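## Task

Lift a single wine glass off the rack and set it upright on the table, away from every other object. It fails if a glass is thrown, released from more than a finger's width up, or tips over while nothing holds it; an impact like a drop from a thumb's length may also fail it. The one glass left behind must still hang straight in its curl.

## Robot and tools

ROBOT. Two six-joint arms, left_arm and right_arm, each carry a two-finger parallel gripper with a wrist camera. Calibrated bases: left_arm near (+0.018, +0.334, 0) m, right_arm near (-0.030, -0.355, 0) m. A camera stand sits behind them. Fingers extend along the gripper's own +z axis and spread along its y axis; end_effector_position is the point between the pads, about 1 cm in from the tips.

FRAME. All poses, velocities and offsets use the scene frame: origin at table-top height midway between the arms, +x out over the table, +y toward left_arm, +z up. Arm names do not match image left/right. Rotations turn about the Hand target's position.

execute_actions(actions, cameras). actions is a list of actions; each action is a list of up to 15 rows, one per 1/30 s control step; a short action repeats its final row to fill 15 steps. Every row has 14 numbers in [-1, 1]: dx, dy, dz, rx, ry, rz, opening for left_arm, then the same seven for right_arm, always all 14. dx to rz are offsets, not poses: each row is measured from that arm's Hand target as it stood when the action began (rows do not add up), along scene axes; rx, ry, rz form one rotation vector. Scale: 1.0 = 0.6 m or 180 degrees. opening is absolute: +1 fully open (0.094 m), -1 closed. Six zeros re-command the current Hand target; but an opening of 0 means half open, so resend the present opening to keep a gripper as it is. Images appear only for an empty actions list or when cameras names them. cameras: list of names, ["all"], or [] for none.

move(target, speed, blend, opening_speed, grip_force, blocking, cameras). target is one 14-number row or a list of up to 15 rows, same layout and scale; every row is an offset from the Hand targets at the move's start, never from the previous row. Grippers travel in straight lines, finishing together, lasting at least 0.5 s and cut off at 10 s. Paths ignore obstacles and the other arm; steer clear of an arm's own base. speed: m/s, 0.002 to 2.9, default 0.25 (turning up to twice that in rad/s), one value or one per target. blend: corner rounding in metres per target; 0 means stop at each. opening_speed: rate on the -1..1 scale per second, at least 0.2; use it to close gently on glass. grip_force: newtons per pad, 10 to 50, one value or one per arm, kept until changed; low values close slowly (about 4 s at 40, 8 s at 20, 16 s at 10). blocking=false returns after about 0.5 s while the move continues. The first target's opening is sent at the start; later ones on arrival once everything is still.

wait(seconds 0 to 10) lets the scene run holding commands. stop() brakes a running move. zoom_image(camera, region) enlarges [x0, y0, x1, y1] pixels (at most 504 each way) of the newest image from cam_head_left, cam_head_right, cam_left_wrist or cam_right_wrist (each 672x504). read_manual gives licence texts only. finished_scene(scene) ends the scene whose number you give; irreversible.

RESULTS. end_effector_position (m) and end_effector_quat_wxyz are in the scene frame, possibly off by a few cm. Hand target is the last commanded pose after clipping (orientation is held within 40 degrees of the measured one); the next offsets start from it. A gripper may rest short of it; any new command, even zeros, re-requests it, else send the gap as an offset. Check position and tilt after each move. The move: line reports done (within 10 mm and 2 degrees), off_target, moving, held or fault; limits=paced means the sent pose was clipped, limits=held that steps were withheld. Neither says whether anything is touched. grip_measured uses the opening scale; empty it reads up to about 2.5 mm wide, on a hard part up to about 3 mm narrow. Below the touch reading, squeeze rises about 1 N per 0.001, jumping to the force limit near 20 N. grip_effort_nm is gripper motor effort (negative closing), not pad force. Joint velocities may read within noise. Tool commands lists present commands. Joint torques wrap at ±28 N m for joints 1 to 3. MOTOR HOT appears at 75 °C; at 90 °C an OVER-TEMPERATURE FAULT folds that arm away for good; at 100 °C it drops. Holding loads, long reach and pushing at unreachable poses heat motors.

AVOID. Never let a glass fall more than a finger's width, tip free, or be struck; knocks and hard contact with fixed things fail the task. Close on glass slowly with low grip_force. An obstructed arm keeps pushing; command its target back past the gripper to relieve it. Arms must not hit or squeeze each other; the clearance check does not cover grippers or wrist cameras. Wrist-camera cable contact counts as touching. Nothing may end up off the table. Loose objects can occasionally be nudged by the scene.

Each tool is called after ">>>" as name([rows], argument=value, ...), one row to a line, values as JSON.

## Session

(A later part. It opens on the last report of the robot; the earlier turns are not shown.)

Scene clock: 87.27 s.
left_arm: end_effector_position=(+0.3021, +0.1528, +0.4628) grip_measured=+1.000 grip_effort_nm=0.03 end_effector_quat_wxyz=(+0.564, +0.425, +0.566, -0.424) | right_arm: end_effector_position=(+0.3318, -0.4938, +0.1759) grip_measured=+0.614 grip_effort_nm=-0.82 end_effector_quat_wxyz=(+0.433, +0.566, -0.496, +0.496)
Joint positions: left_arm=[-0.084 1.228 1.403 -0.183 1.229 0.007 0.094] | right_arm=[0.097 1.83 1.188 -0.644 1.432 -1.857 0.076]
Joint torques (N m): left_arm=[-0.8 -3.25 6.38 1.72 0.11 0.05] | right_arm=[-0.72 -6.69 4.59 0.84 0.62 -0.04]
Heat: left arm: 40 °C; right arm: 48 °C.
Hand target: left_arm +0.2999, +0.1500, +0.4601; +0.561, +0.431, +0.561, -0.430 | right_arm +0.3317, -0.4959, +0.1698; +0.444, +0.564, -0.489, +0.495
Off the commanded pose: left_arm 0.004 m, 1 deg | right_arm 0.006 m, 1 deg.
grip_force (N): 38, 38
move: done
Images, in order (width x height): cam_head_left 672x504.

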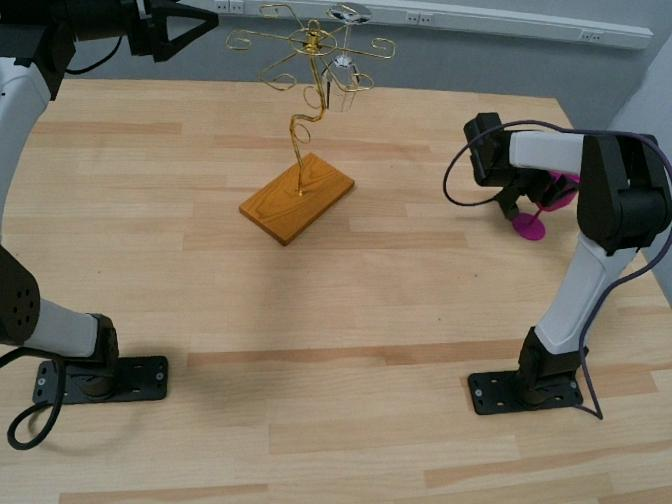

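>>> move(target=[0,0,0,0,0,0,1,0,0,-0.0100,0,0,0,0.35], speed=0.02, cameras=["cam_head_left","cam_left_wrist"])

>>> zoom_image(camera="cam_head_left", region=[500, 160, 600, 260])

>>> zoom_image(camera="cam_left_wrist", region=[370, 110, 530, 270])

Scene clock: 88.67 s.
left_arm: end_effector_position=(+0.3021, +0.1528, +0.4628) grip_measured=+1.000 grip_effort_nm=0.03 end_effector_quat_wxyz=(+0.564, +0.425, +0.566, -0.424) | right_arm: end_effector_position=(+0.3314, -0.4944, +0.1748) grip_measured=+0.614 grip_effort_nm=-0.82 end_effector_quat_wxyz=(+0.440, +0.558, -0.493, +0.502)
Joint positions: left_arm=[-0.084 1.228 1.403 -0.183 1.229 0.007 0.094] | right_arm=[0.097 1.837 1.173 -0.608 1.456 -1.867 0.076]
Joint torques (N m): left_arm=[-0.58 -3.38 6.49 1.78 0.19 0.03] | right_arm=[-0.7 -6.8 4.12 0.88 0.36 -0.05]
Heat: left arm: 40 °C; right arm: 48 °C.
Hand target: left_arm +0.2999, +0.1500, +0.4601; +0.561, +0.431, +0.561, -0.430 | right_arm +0.3317, -0.4959, +0.1638; +0.444, +0.565, -0.489, +0.495
Off the commanded pose: left_arm 0.004 m, 1 deg | right_arm 0.011 m, 1 deg.
grip_force (N): 38, 38
move: off_target (right_arm)
camera_calibration:
cam_left_wrist: T_world_to_cam=[[-0.956118, -0.269858, -0.114079, 0.388003], [-0.0880425, 0.636021, -0.766633, 0.306848], [0.279439, -0.722948, -0.63187, 0.428816], [0, 0, 0, 1]] pos_world=[0.278164, 0.219555, 0.550459]
Images, in order (width x height): cam_head_left 672x504, cam_left_wrist 672x504.

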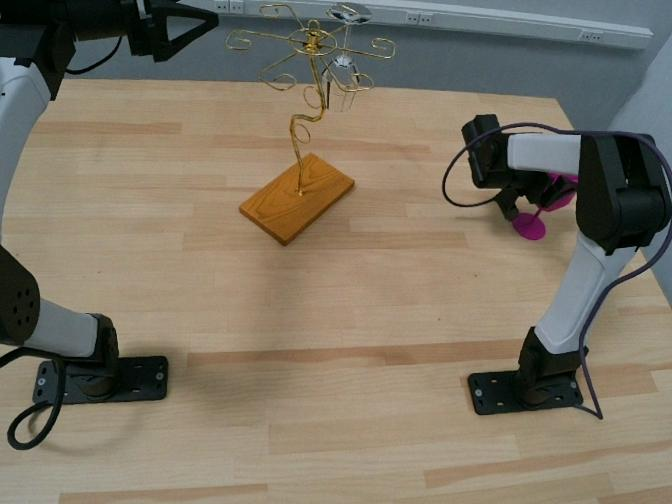

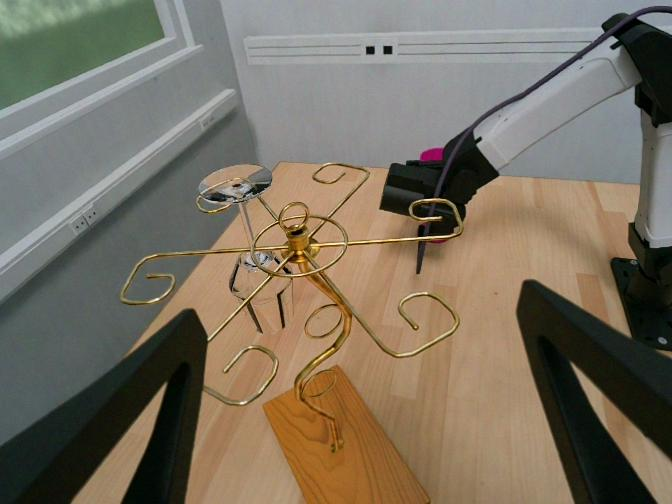

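Scaled by 5.040 from the camera's 672x504 image, which has a finer 960x720 frame.

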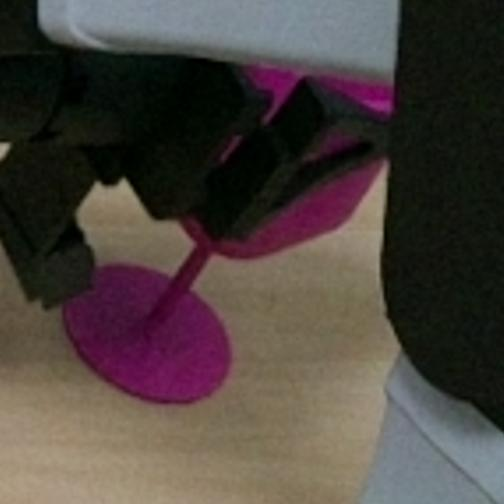

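Scaled by 3.150 from the camera's 672x504 image, which has a finer 960x720 frame.

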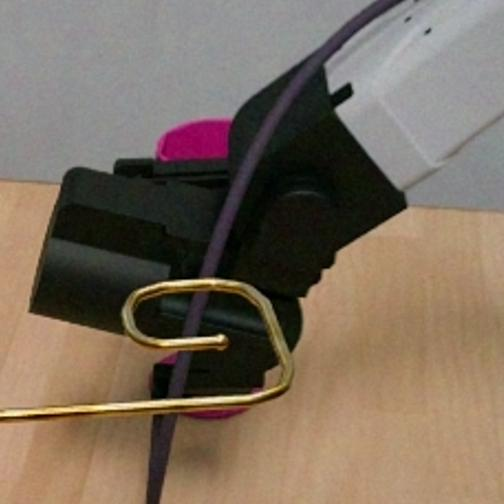

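>>> move(target=[0,0,0,0,0,0,1,0,0,0.0150,0,0,0,0.35], speed=0.03)

Scene clock: 90.43 s.
left_arm: end_effector_position=(+0.3021, +0.1528, +0.4628) grip_measured=+1.000 grip_effort_nm=0.03 end_effector_quat_wxyz=(+0.564, +0.425, +0.566, -0.424) | right_arm: end_effector_position=(+0.3315, -0.4944, +0.1748) grip_measured=+0.614 grip_effort_nm=-0.82 end_effector_quat_wxyz=(+0.441, +0.559, -0.492, +0.501)
Joint positions: left_arm=[-0.084 1.228 1.403 -0.183 1.229 0.007 0.094] | right_arm=[0.097 1.837 1.173 -0.607 1.456 -1.872 0.076]
Joint torques (N m): left_arm=[-0.64 -3.28 6.57 1.73 0.19 0.07] | right_arm=[-0.64 -8.42 5.38 0.7 0.38 -0.12]
Heat: left arm: 40 °C; right arm: 48 °C.
Hand target: left_arm +0.2999, +0.1500, +0.4601; +0.561, +0.431, +0.561, -0.430 | right_arm +0.3317, -0.4959, +0.1728; +0.444, +0.564, -0.489, +0.495
Off the commanded pose: left_arm 0.004 m, 1 deg | right_arm 0.002 m, 1 deg.
grip_force (N): 38, 38
move: done

>>> move(target=[0,0,0,0,0,0,1,0,0,0,0,0,0,0.95], speed=0.03, grip_force=50, opening_speed=0.3, cameras=["cam_head_left","cam_left_wrist","cam_head_right"])

>>> zoom_image(camera="cam_head_left", region=[500, 160, 600, 260])

>>> zoom_image(camera="cam_left_wrist", region=[370, 110, 530, 270])

Scene clock: 92.90 s.
left_arm: end_effector_position=(+0.3021, +0.1528, +0.4628) grip_measured=+1.000 grip_effort_nm=0.03 end_effector_quat_wxyz=(+0.564, +0.425, +0.566, -0.424) | right_arm: end_effector_position=(+0.3315, -0.4944, +0.1748) grip_measured=+0.949 grip_effort_nm=0.06 end_effector_quat_wxyz=(+0.444, +0.562, -0.488, +0.498)
Joint positions: left_arm=[-0.084 1.228 1.403 -0.183 1.229 0.007 0.094] | right_arm=[0.097 1.837 1.173 -0.607 1.456 -1.884 0.092]
Joint torques (N m): left_arm=[-0.69 -3.21 6.61 1.76 0.15 0.03] | right_arm=[-0.69 -8.46 5.22 0.75 0.38 -0.03]
Heat: left arm: 40 °C; right arm: 48 °C.
Hand target: left_arm +0.2999, +0.1500, +0.4601; +0.561, +0.431, +0.561, -0.430 | right_arm +0.3317, -0.4959, +0.1728; +0.444, +0.565, -0.489, +0.495
Off the commanded pose: left_arm 0.004 m, 1 deg | right_arm 0.002 m, 0 deg.
move: done
camera_calibration:
cam_left_wrist: T_world_to_cam=[[-0.956118, -0.269858, -0.114079, 0.388003], [-0.0880425, 0.636021, -0.766633, 0.306848], [0.279439, -0.722948, -0.63187, 0.428816], [0, 0, 0, 1]] pos_world=[0.278164, 0.219555, 0.550459]
Images, in order (width x height): cam_head_left 672x504, cam_head_right 672x504, cam_left_wrist 672x504.

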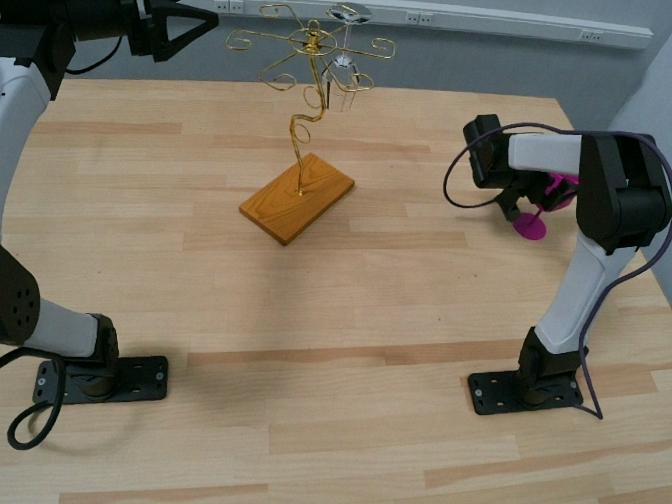

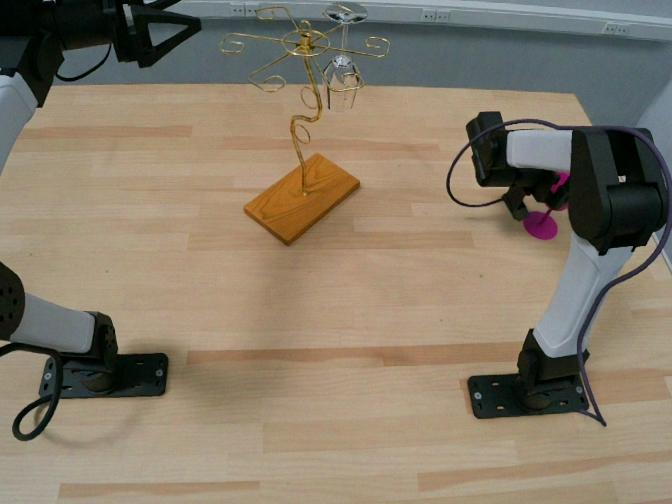

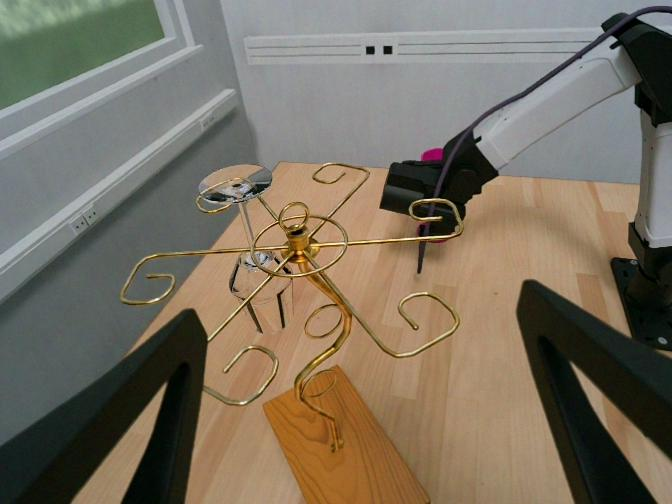

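Scaled by 5.040 from the camera's 672x504 image, which has a finer 960x720 frame.

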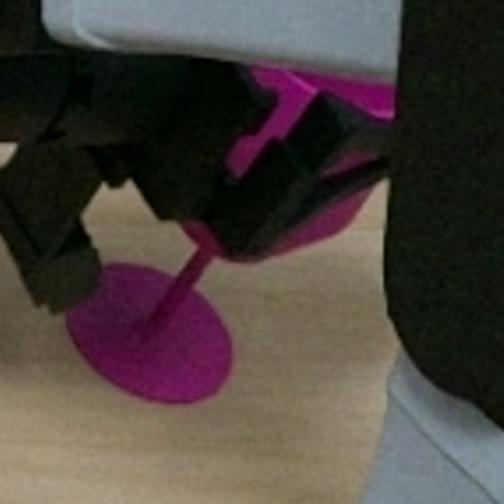

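Scaled by 3.150 from the camera's 672x504 image, which has a finer 960x720 frame.

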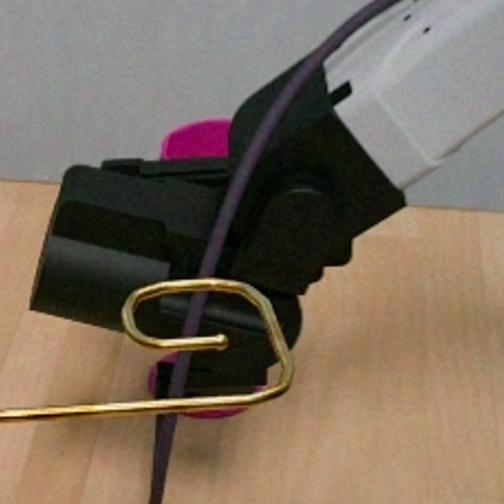

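>>> move(target=[0,0,0,0,0,0,1,-0.0178,-0.0017,0.0243,0,0,0,0.95], speed=0.03, cameras=["cam_right_wrist","cam_left_wrist"])

Scene clock: 97.80 s.
left_arm: end_effector_position=(+0.3021, +0.1528, +0.4628) grip_measured=+1.000 grip_effort_nm=0.03 end_effector_quat_wxyz=(+0.564, +0.425, +0.566, -0.424) | right_arm: end_effector_position=(+0.3295, -0.4945, +0.1742) grip_measured=+0.949 grip_effort_nm=0.06 end_effector_quat_wxyz=(+0.451, +0.568, -0.482, +0.492)
Joint positions: left_arm=[-0.084 1.228 1.403 -0.183 1.229 0.007 0.094] | right_arm=[0.097 1.837 1.173 -0.629 1.456 -1.889 0.092]
Joint velocities: left_arm=[within noise] | right_arm=[0.002 0.002 -0.002 0.022 -0.154 -0.066 0]
Joint torques (N m): left_arm=[-0.76 -3.3 6.28 1.66 0.17 0] | right_arm=[-0.79 -13.82 4.08 0.51 0.38 -0.03]
Heat: left arm: 41 °C; right arm: 48 °C.
Hand target: left_arm +0.2999, +0.1500, +0.4601; +0.561, +0.431, +0.561, -0.430 | right_arm +0.3210, -0.4969, +0.1874; +0.444, +0.564, -0.489, +0.495
Off the commanded pose: left_arm 0.004 m, 1 deg | right_arm 0.016 m, 1 deg.
move: off_target (right_arm)
camera_calibration:
cam_left_wrist: T_world_to_cam=[[-0.956118, -0.269858, -0.114079, 0.388003], [-0.0880425, 0.636021, -0.766633, 0.306848], [0.279439, -0.722948, -0.63187, 0.428816], [0, 0, 0, 1]] pos_world=[0.278164, 0.219555, 0.550459]
cam_right_wrist: T_world_to_cam=[[0.987378, 0.134438, 0.0837369, -0.266923], [-0.14495, 0.553926, 0.819851, 0.195693], [0.063835, -0.82164, 0.566421, -0.413987], [0, 0, 0, 1]] pos_world=[0.318347, -0.412663, 0.0964039]
Images, in order (width x height): cam_left_wrist 672x504, cam_right_wrist 672x504.

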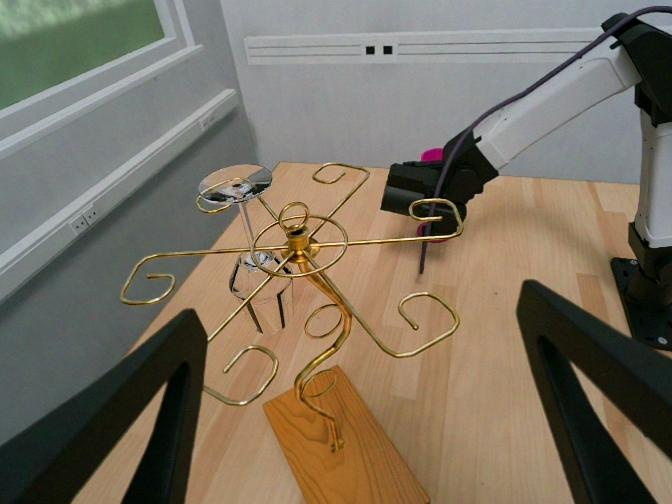

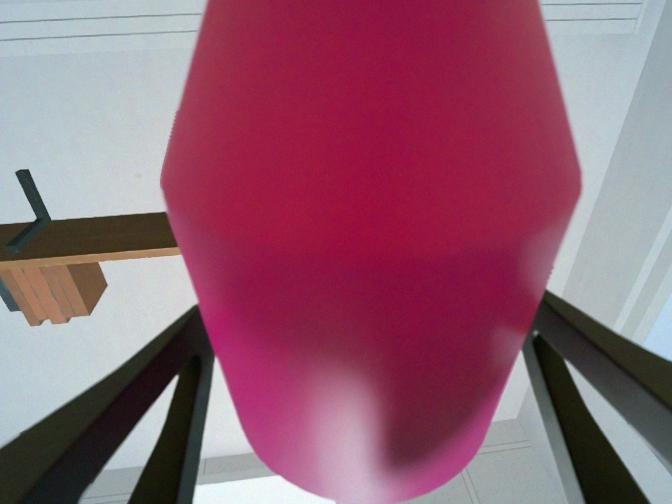

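>>> move(target=[0,0,0,0,0,0,1,0.0038,0.0200,0,0,0,0.0111,0.95], speed=0.03, cameras=["cam_right_wrist","cam_head_left"])

Scene clock: 99.50 s.
left_arm: end_effector_position=(+0.3021, +0.1528, +0.4628) grip_measured=+1.000 grip_effort_nm=0.03 end_effector_quat_wxyz=(+0.564, +0.425, +0.566, -0.424) | right_arm: end_effector_position=(+0.3284, -0.4873, +0.1752) grip_measured=+0.949 grip_effort_nm=0.06 end_effector_quat_wxyz=(+0.446, +0.574, -0.475, +0.496)
Joint positions: left_arm=[-0.084 1.228 1.403 -0.183 1.229 0.007 0.094] | right_arm=[0.118 1.821 1.158 -0.631 1.456 -1.889 0.092]
Joint torques (N m): left_arm=[-0.83 -3.29 6.46 1.74 0.17 0.05] | right_arm=[0.58 -13.16 4.48 0.51 0.38 -0.03]
Heat: left arm: 41 °C; right arm: 49 °C.
Hand target: left_arm +0.2999, +0.1500, +0.4601; +0.561, +0.431, +0.561, -0.430 | right_arm +0.3233, -0.4849, +0.1873; +0.435, +0.573, -0.479, +0.503
Off the commanded pose: left_arm 0.004 m, 1 deg | right_arm 0.013 m, 2 deg.
move: off_target (right_arm)
camera_calibration:
cam_right_wrist: T_world_to_cam=[[0.984445, 0.155493, 0.0817875, -0.255301], [-0.155144, 0.550924, 0.820008, 0.19247], [0.0824464, -0.819942, 0.566479, -0.413878], [0, 0, 0, 1]] pos_world=[0.315314, -0.405694, 0.0975064]
Images, in order (width x height): cam_head_left 672x504, cam_right_wrist 672x504.

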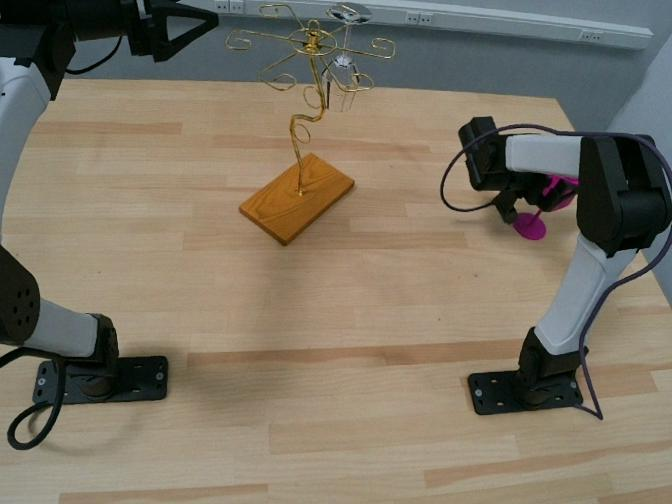

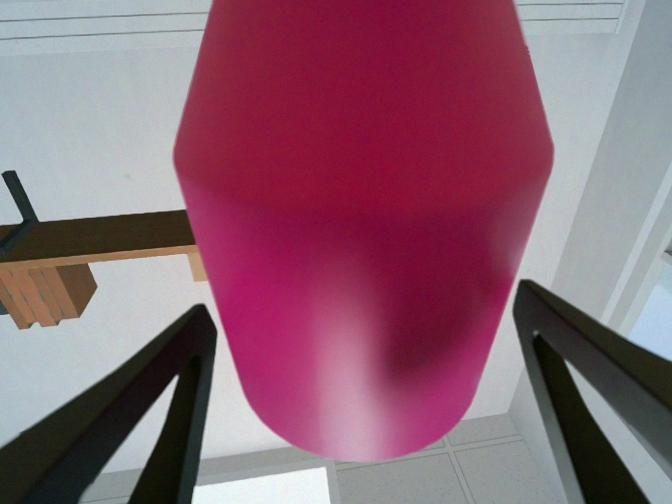

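>>> move([
  [0,0,0,0,0,0,1,-0.0008,0.0193,0,0,0,0.0111,0.95],
  [0,0,0,0,0,0,1,-0.0060,0.0378,0,0,0,0.0222,0.95],
], speed=0.03, blend=[0.003,0], cameras=["cam_right_wrist","cam_head_left"])

Scene clock: 101.27 s.
left_arm: end_effector_position=(+0.3021, +0.1528, +0.4628) grip_measured=+1.000 grip_effort_nm=0.03 end_effector_quat_wxyz=(+0.564, +0.425, +0.566, -0.424) | right_arm: end_effector_position=(+0.3245, -0.4643, +0.1766) grip_measured=+0.949 grip_effort_nm=0.06 end_effector_quat_wxyz=(+0.430, +0.591, -0.453, +0.510)
Joint positions: left_arm=[-0.084 1.228 1.403 -0.183 1.229 0.007 0.094] | right_arm=[0.188 1.777 1.108 -0.631 1.456 -1.889 0.092]
Joint torques (N m): left_arm=[-0.81 -3.3 6.32 1.7 0.22 0.1] | right_arm=[0.57 -12.46 4.52 0.55 0.38 0.01]
Heat: left arm: 41 °C; right arm: 49 °C.
Hand target: left_arm +0.2999, +0.1500, +0.4601; +0.561, +0.431, +0.561, -0.430 | right_arm +0.3197, -0.4622, +0.1874; +0.417, +0.589, -0.459, +0.518
Off the commanded pose: left_arm 0.004 m, 1 deg | right_arm 0.012 m, 2 deg.
move: off_target (right_arm)
camera_calibration:
cam_right_wrist: T_world_to_cam=[[0.971605, 0.2239, 0.0765015, -0.218266], [-0.188931, 0.539508, 0.82051, 0.183669], [0.142439, -0.811665, 0.566491, -0.410983], [0, 0, 0, 1]] pos_world=[0.305309, -0.383801, 0.0988133]
Images, in order (width x height): cam_head_left 672x504, cam_right_wrist 672x504.

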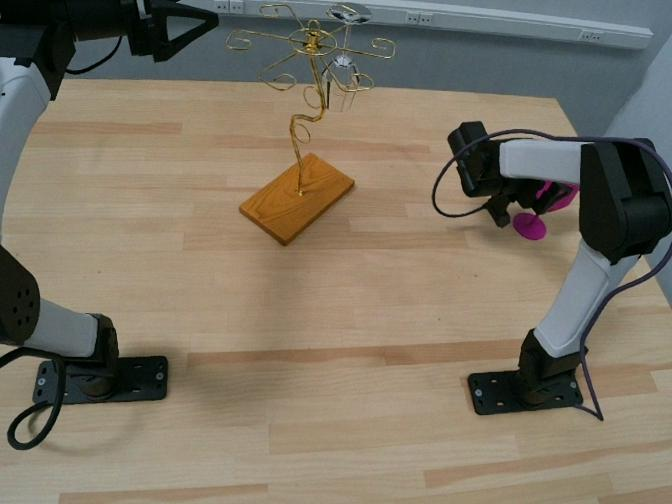

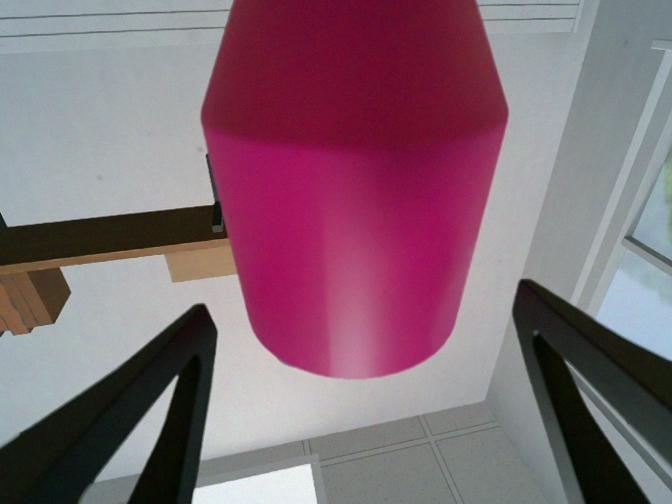

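>>> move([
  [0,0,0,0,0,0,1,-0.0067,0.0175,0,0,0,0.0111,0.95],
  [0,0,0,0,0,0,1,-0.0142,0.0342,0,0,0,0.0222,0.95],
  [0,0,0,0,0,0,1,-0.0230,0.05,0,0,0,0.0333,0.95],
  [0,0,0,0,0,0,1,-0.0327,0.0648,0,0,0,0.0444,0.95],
], speed=0.04, blend=[0.003,0.003,0.003,0], cameras=["cam_right_wrist","cam_head_left"])

Scene clock: 103.77 s.
left_arm: end_effector_position=(+0.3021, +0.1528, +0.4628) grip_measured=+1.000 grip_effort_nm=0.03 end_effector_quat_wxyz=(+0.564, +0.425, +0.566, -0.424) | right_arm: end_effector_position=(+0.3040, -0.4246, +0.1796) grip_measured=+0.949 grip_effort_nm=0.06 end_effector_quat_wxyz=(+0.395, +0.623, -0.409, +0.537)
Joint positions: left_arm=[-0.084 1.228 1.403 -0.183 1.229 0.007 0.094] | right_arm=[0.328 1.651 0.976 -0.631 1.456 -1.889 0.092]
Joint torques (N m): left_arm=[-0.81 -3.38 6.41 1.74 0.17 0.06] | right_arm=[0.28 -10.62 4.25 0.63 0.4 0.06]
Heat: left arm: 41 °C; right arm: 50 °C.
Hand target: left_arm +0.2999, +0.1500, +0.4601; +0.561, +0.431, +0.561, -0.430 | right_arm +0.3000, -0.4234, +0.1873; +0.380, +0.620, -0.416, +0.546
Off the commanded pose: left_arm 0.004 m, 1 deg | right_arm 0.009 m, 2 deg.
move: done
camera_calibration:
cam_right_wrist: T_world_to_cam=[[0.931313, 0.357421, 0.0700388, -0.137398], [-0.257325, 0.509614, 0.821022, 0.163864], [0.257758, -0.782652, 0.566584, -0.400354], [0, 0, 0, 1]] pos_world=[0.273321, -0.347736, 0.101922]
Images, in order (width x height): cam_head_left 672x504, cam_right_wrist 672x504.

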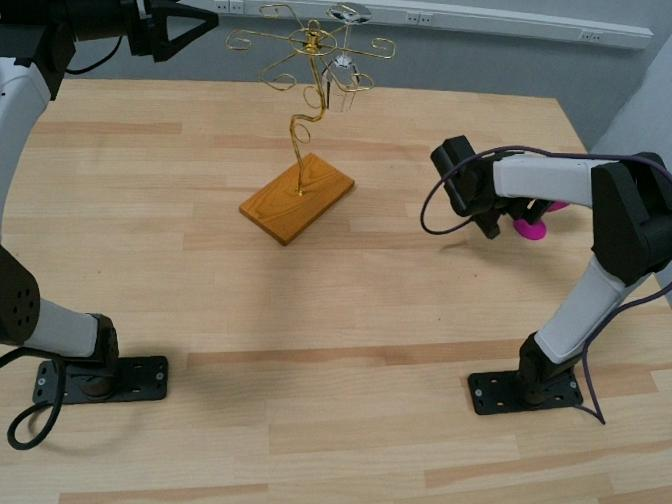

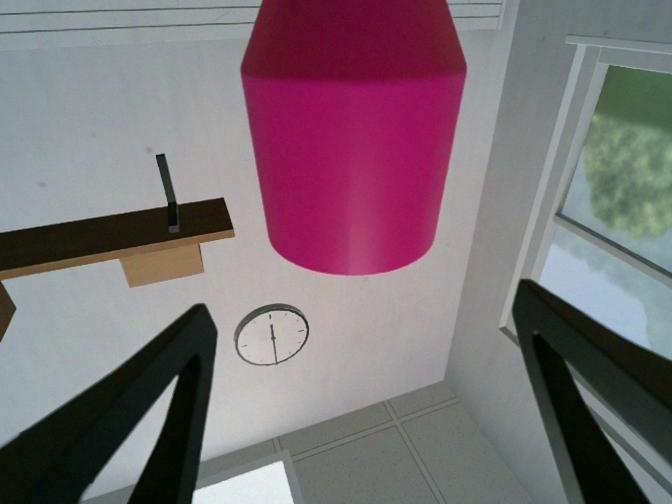

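>>> move(target=[0,0,0,0,0,0,1,0.0108,0.1462,0.01,0,0,0.0833,0.95], speed=0.12, cameras=["cam_right_wrist","cam_head_left","cam_head_right","cam_left_wrist"])

Scene clock: 105.47 s.
left_arm: end_effector_position=(+0.3021, +0.1528, +0.4628) grip_measured=+1.000 grip_effort_nm=0.03 end_effector_quat_wxyz=(+0.564, +0.425, +0.566, -0.424) | right_arm: end_effector_position=(+0.3093, -0.3358, +0.1832) grip_measured=+0.949 grip_effort_nm=0.06 end_effector_quat_wxyz=(+0.319, +0.670, -0.326, +0.586)
Joint positions: left_arm=[-0.084 1.228 1.403 -0.183 1.229 0.007 0.094] | right_arm=[0.592 1.638 0.976 -0.639 1.456 -1.888 0.092]
Joint torques (N m): left_arm=[-0.88 -3.33 6.5 1.71 0.15 0.11] | right_arm=[0.17 -10.36 5.45 0.55 0.38 -0.05]
Heat: left arm: 41 °C; right arm: 50 °C.
Hand target: left_arm +0.2999, +0.1500, +0.4601; +0.561, +0.431, +0.561, -0.430 | right_arm +0.3065, -0.3357, +0.1933; +0.306, +0.669, -0.332, +0.591
Off the commanded pose: left_arm 0.004 m, 1 deg | right_arm 0.010 m, 2 deg.
move: done
camera_calibration:
cam_left_wrist: T_world_to_cam=[[-0.956118, -0.269858, -0.114079, 0.388003], [-0.0880425, 0.636021, -0.766633, 0.306848], [0.279439, -0.722948, -0.63187, 0.428816], [0, 0, 0, 1]] pos_world=[0.278164, 0.219555, 0.550459]
cam_right_wrist: T_world_to_cam=[[0.805395, 0.587697, 0.0771454, -0.0593081], [-0.386209, 0.421574, 0.820437, 0.127497], [0.449646, -0.69057, 0.566508, -0.362821], [0, 0, 0, 1]] pos_world=[0.260148, -0.269447, 0.105512]

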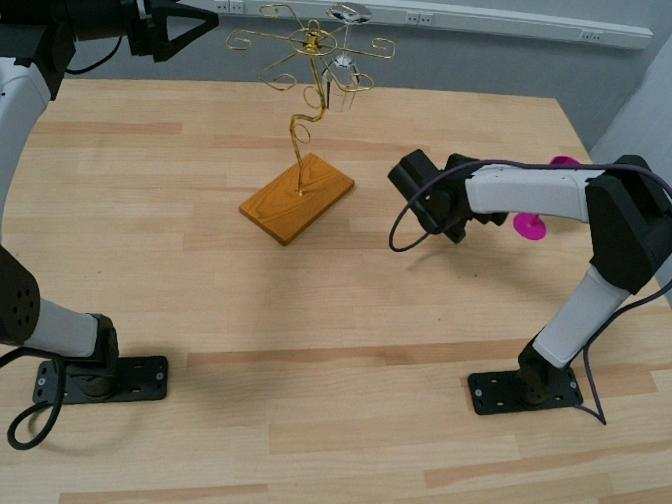

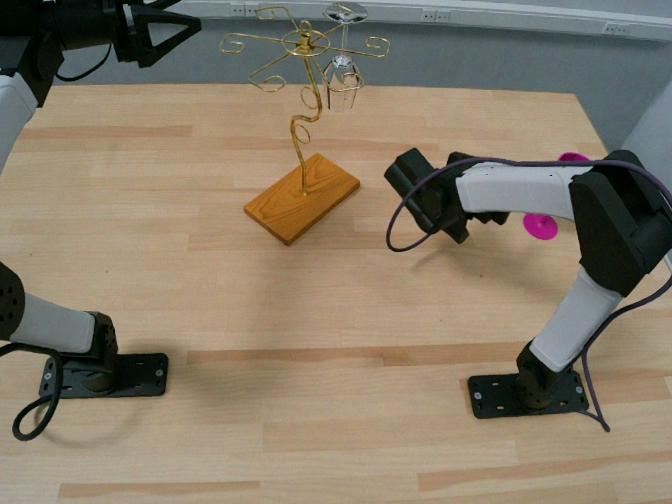

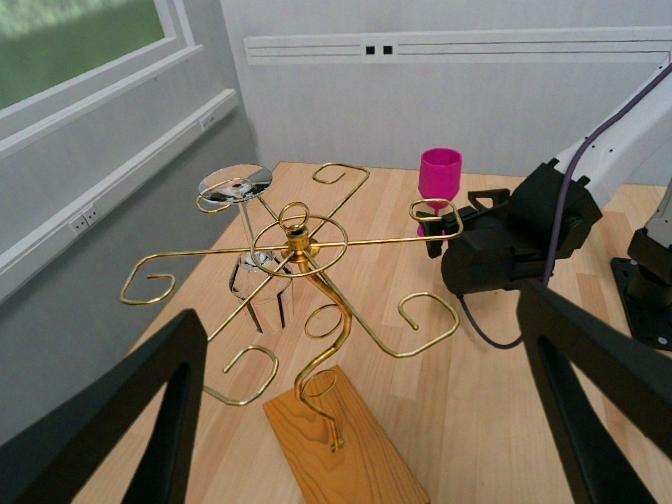

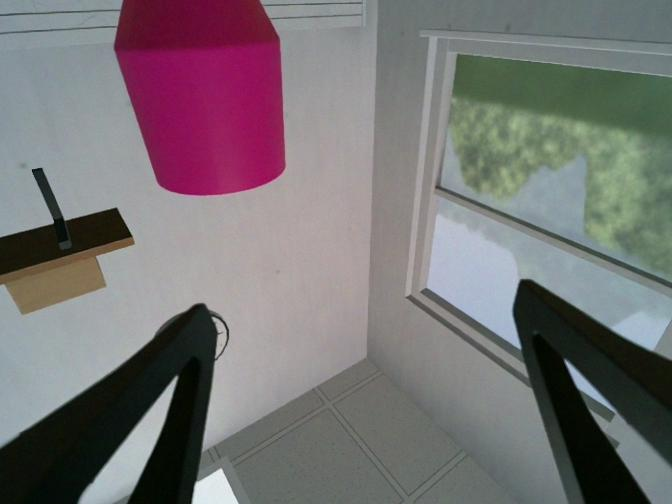

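>>> finished_scene(scene=2)

The scene is finished: the task was done.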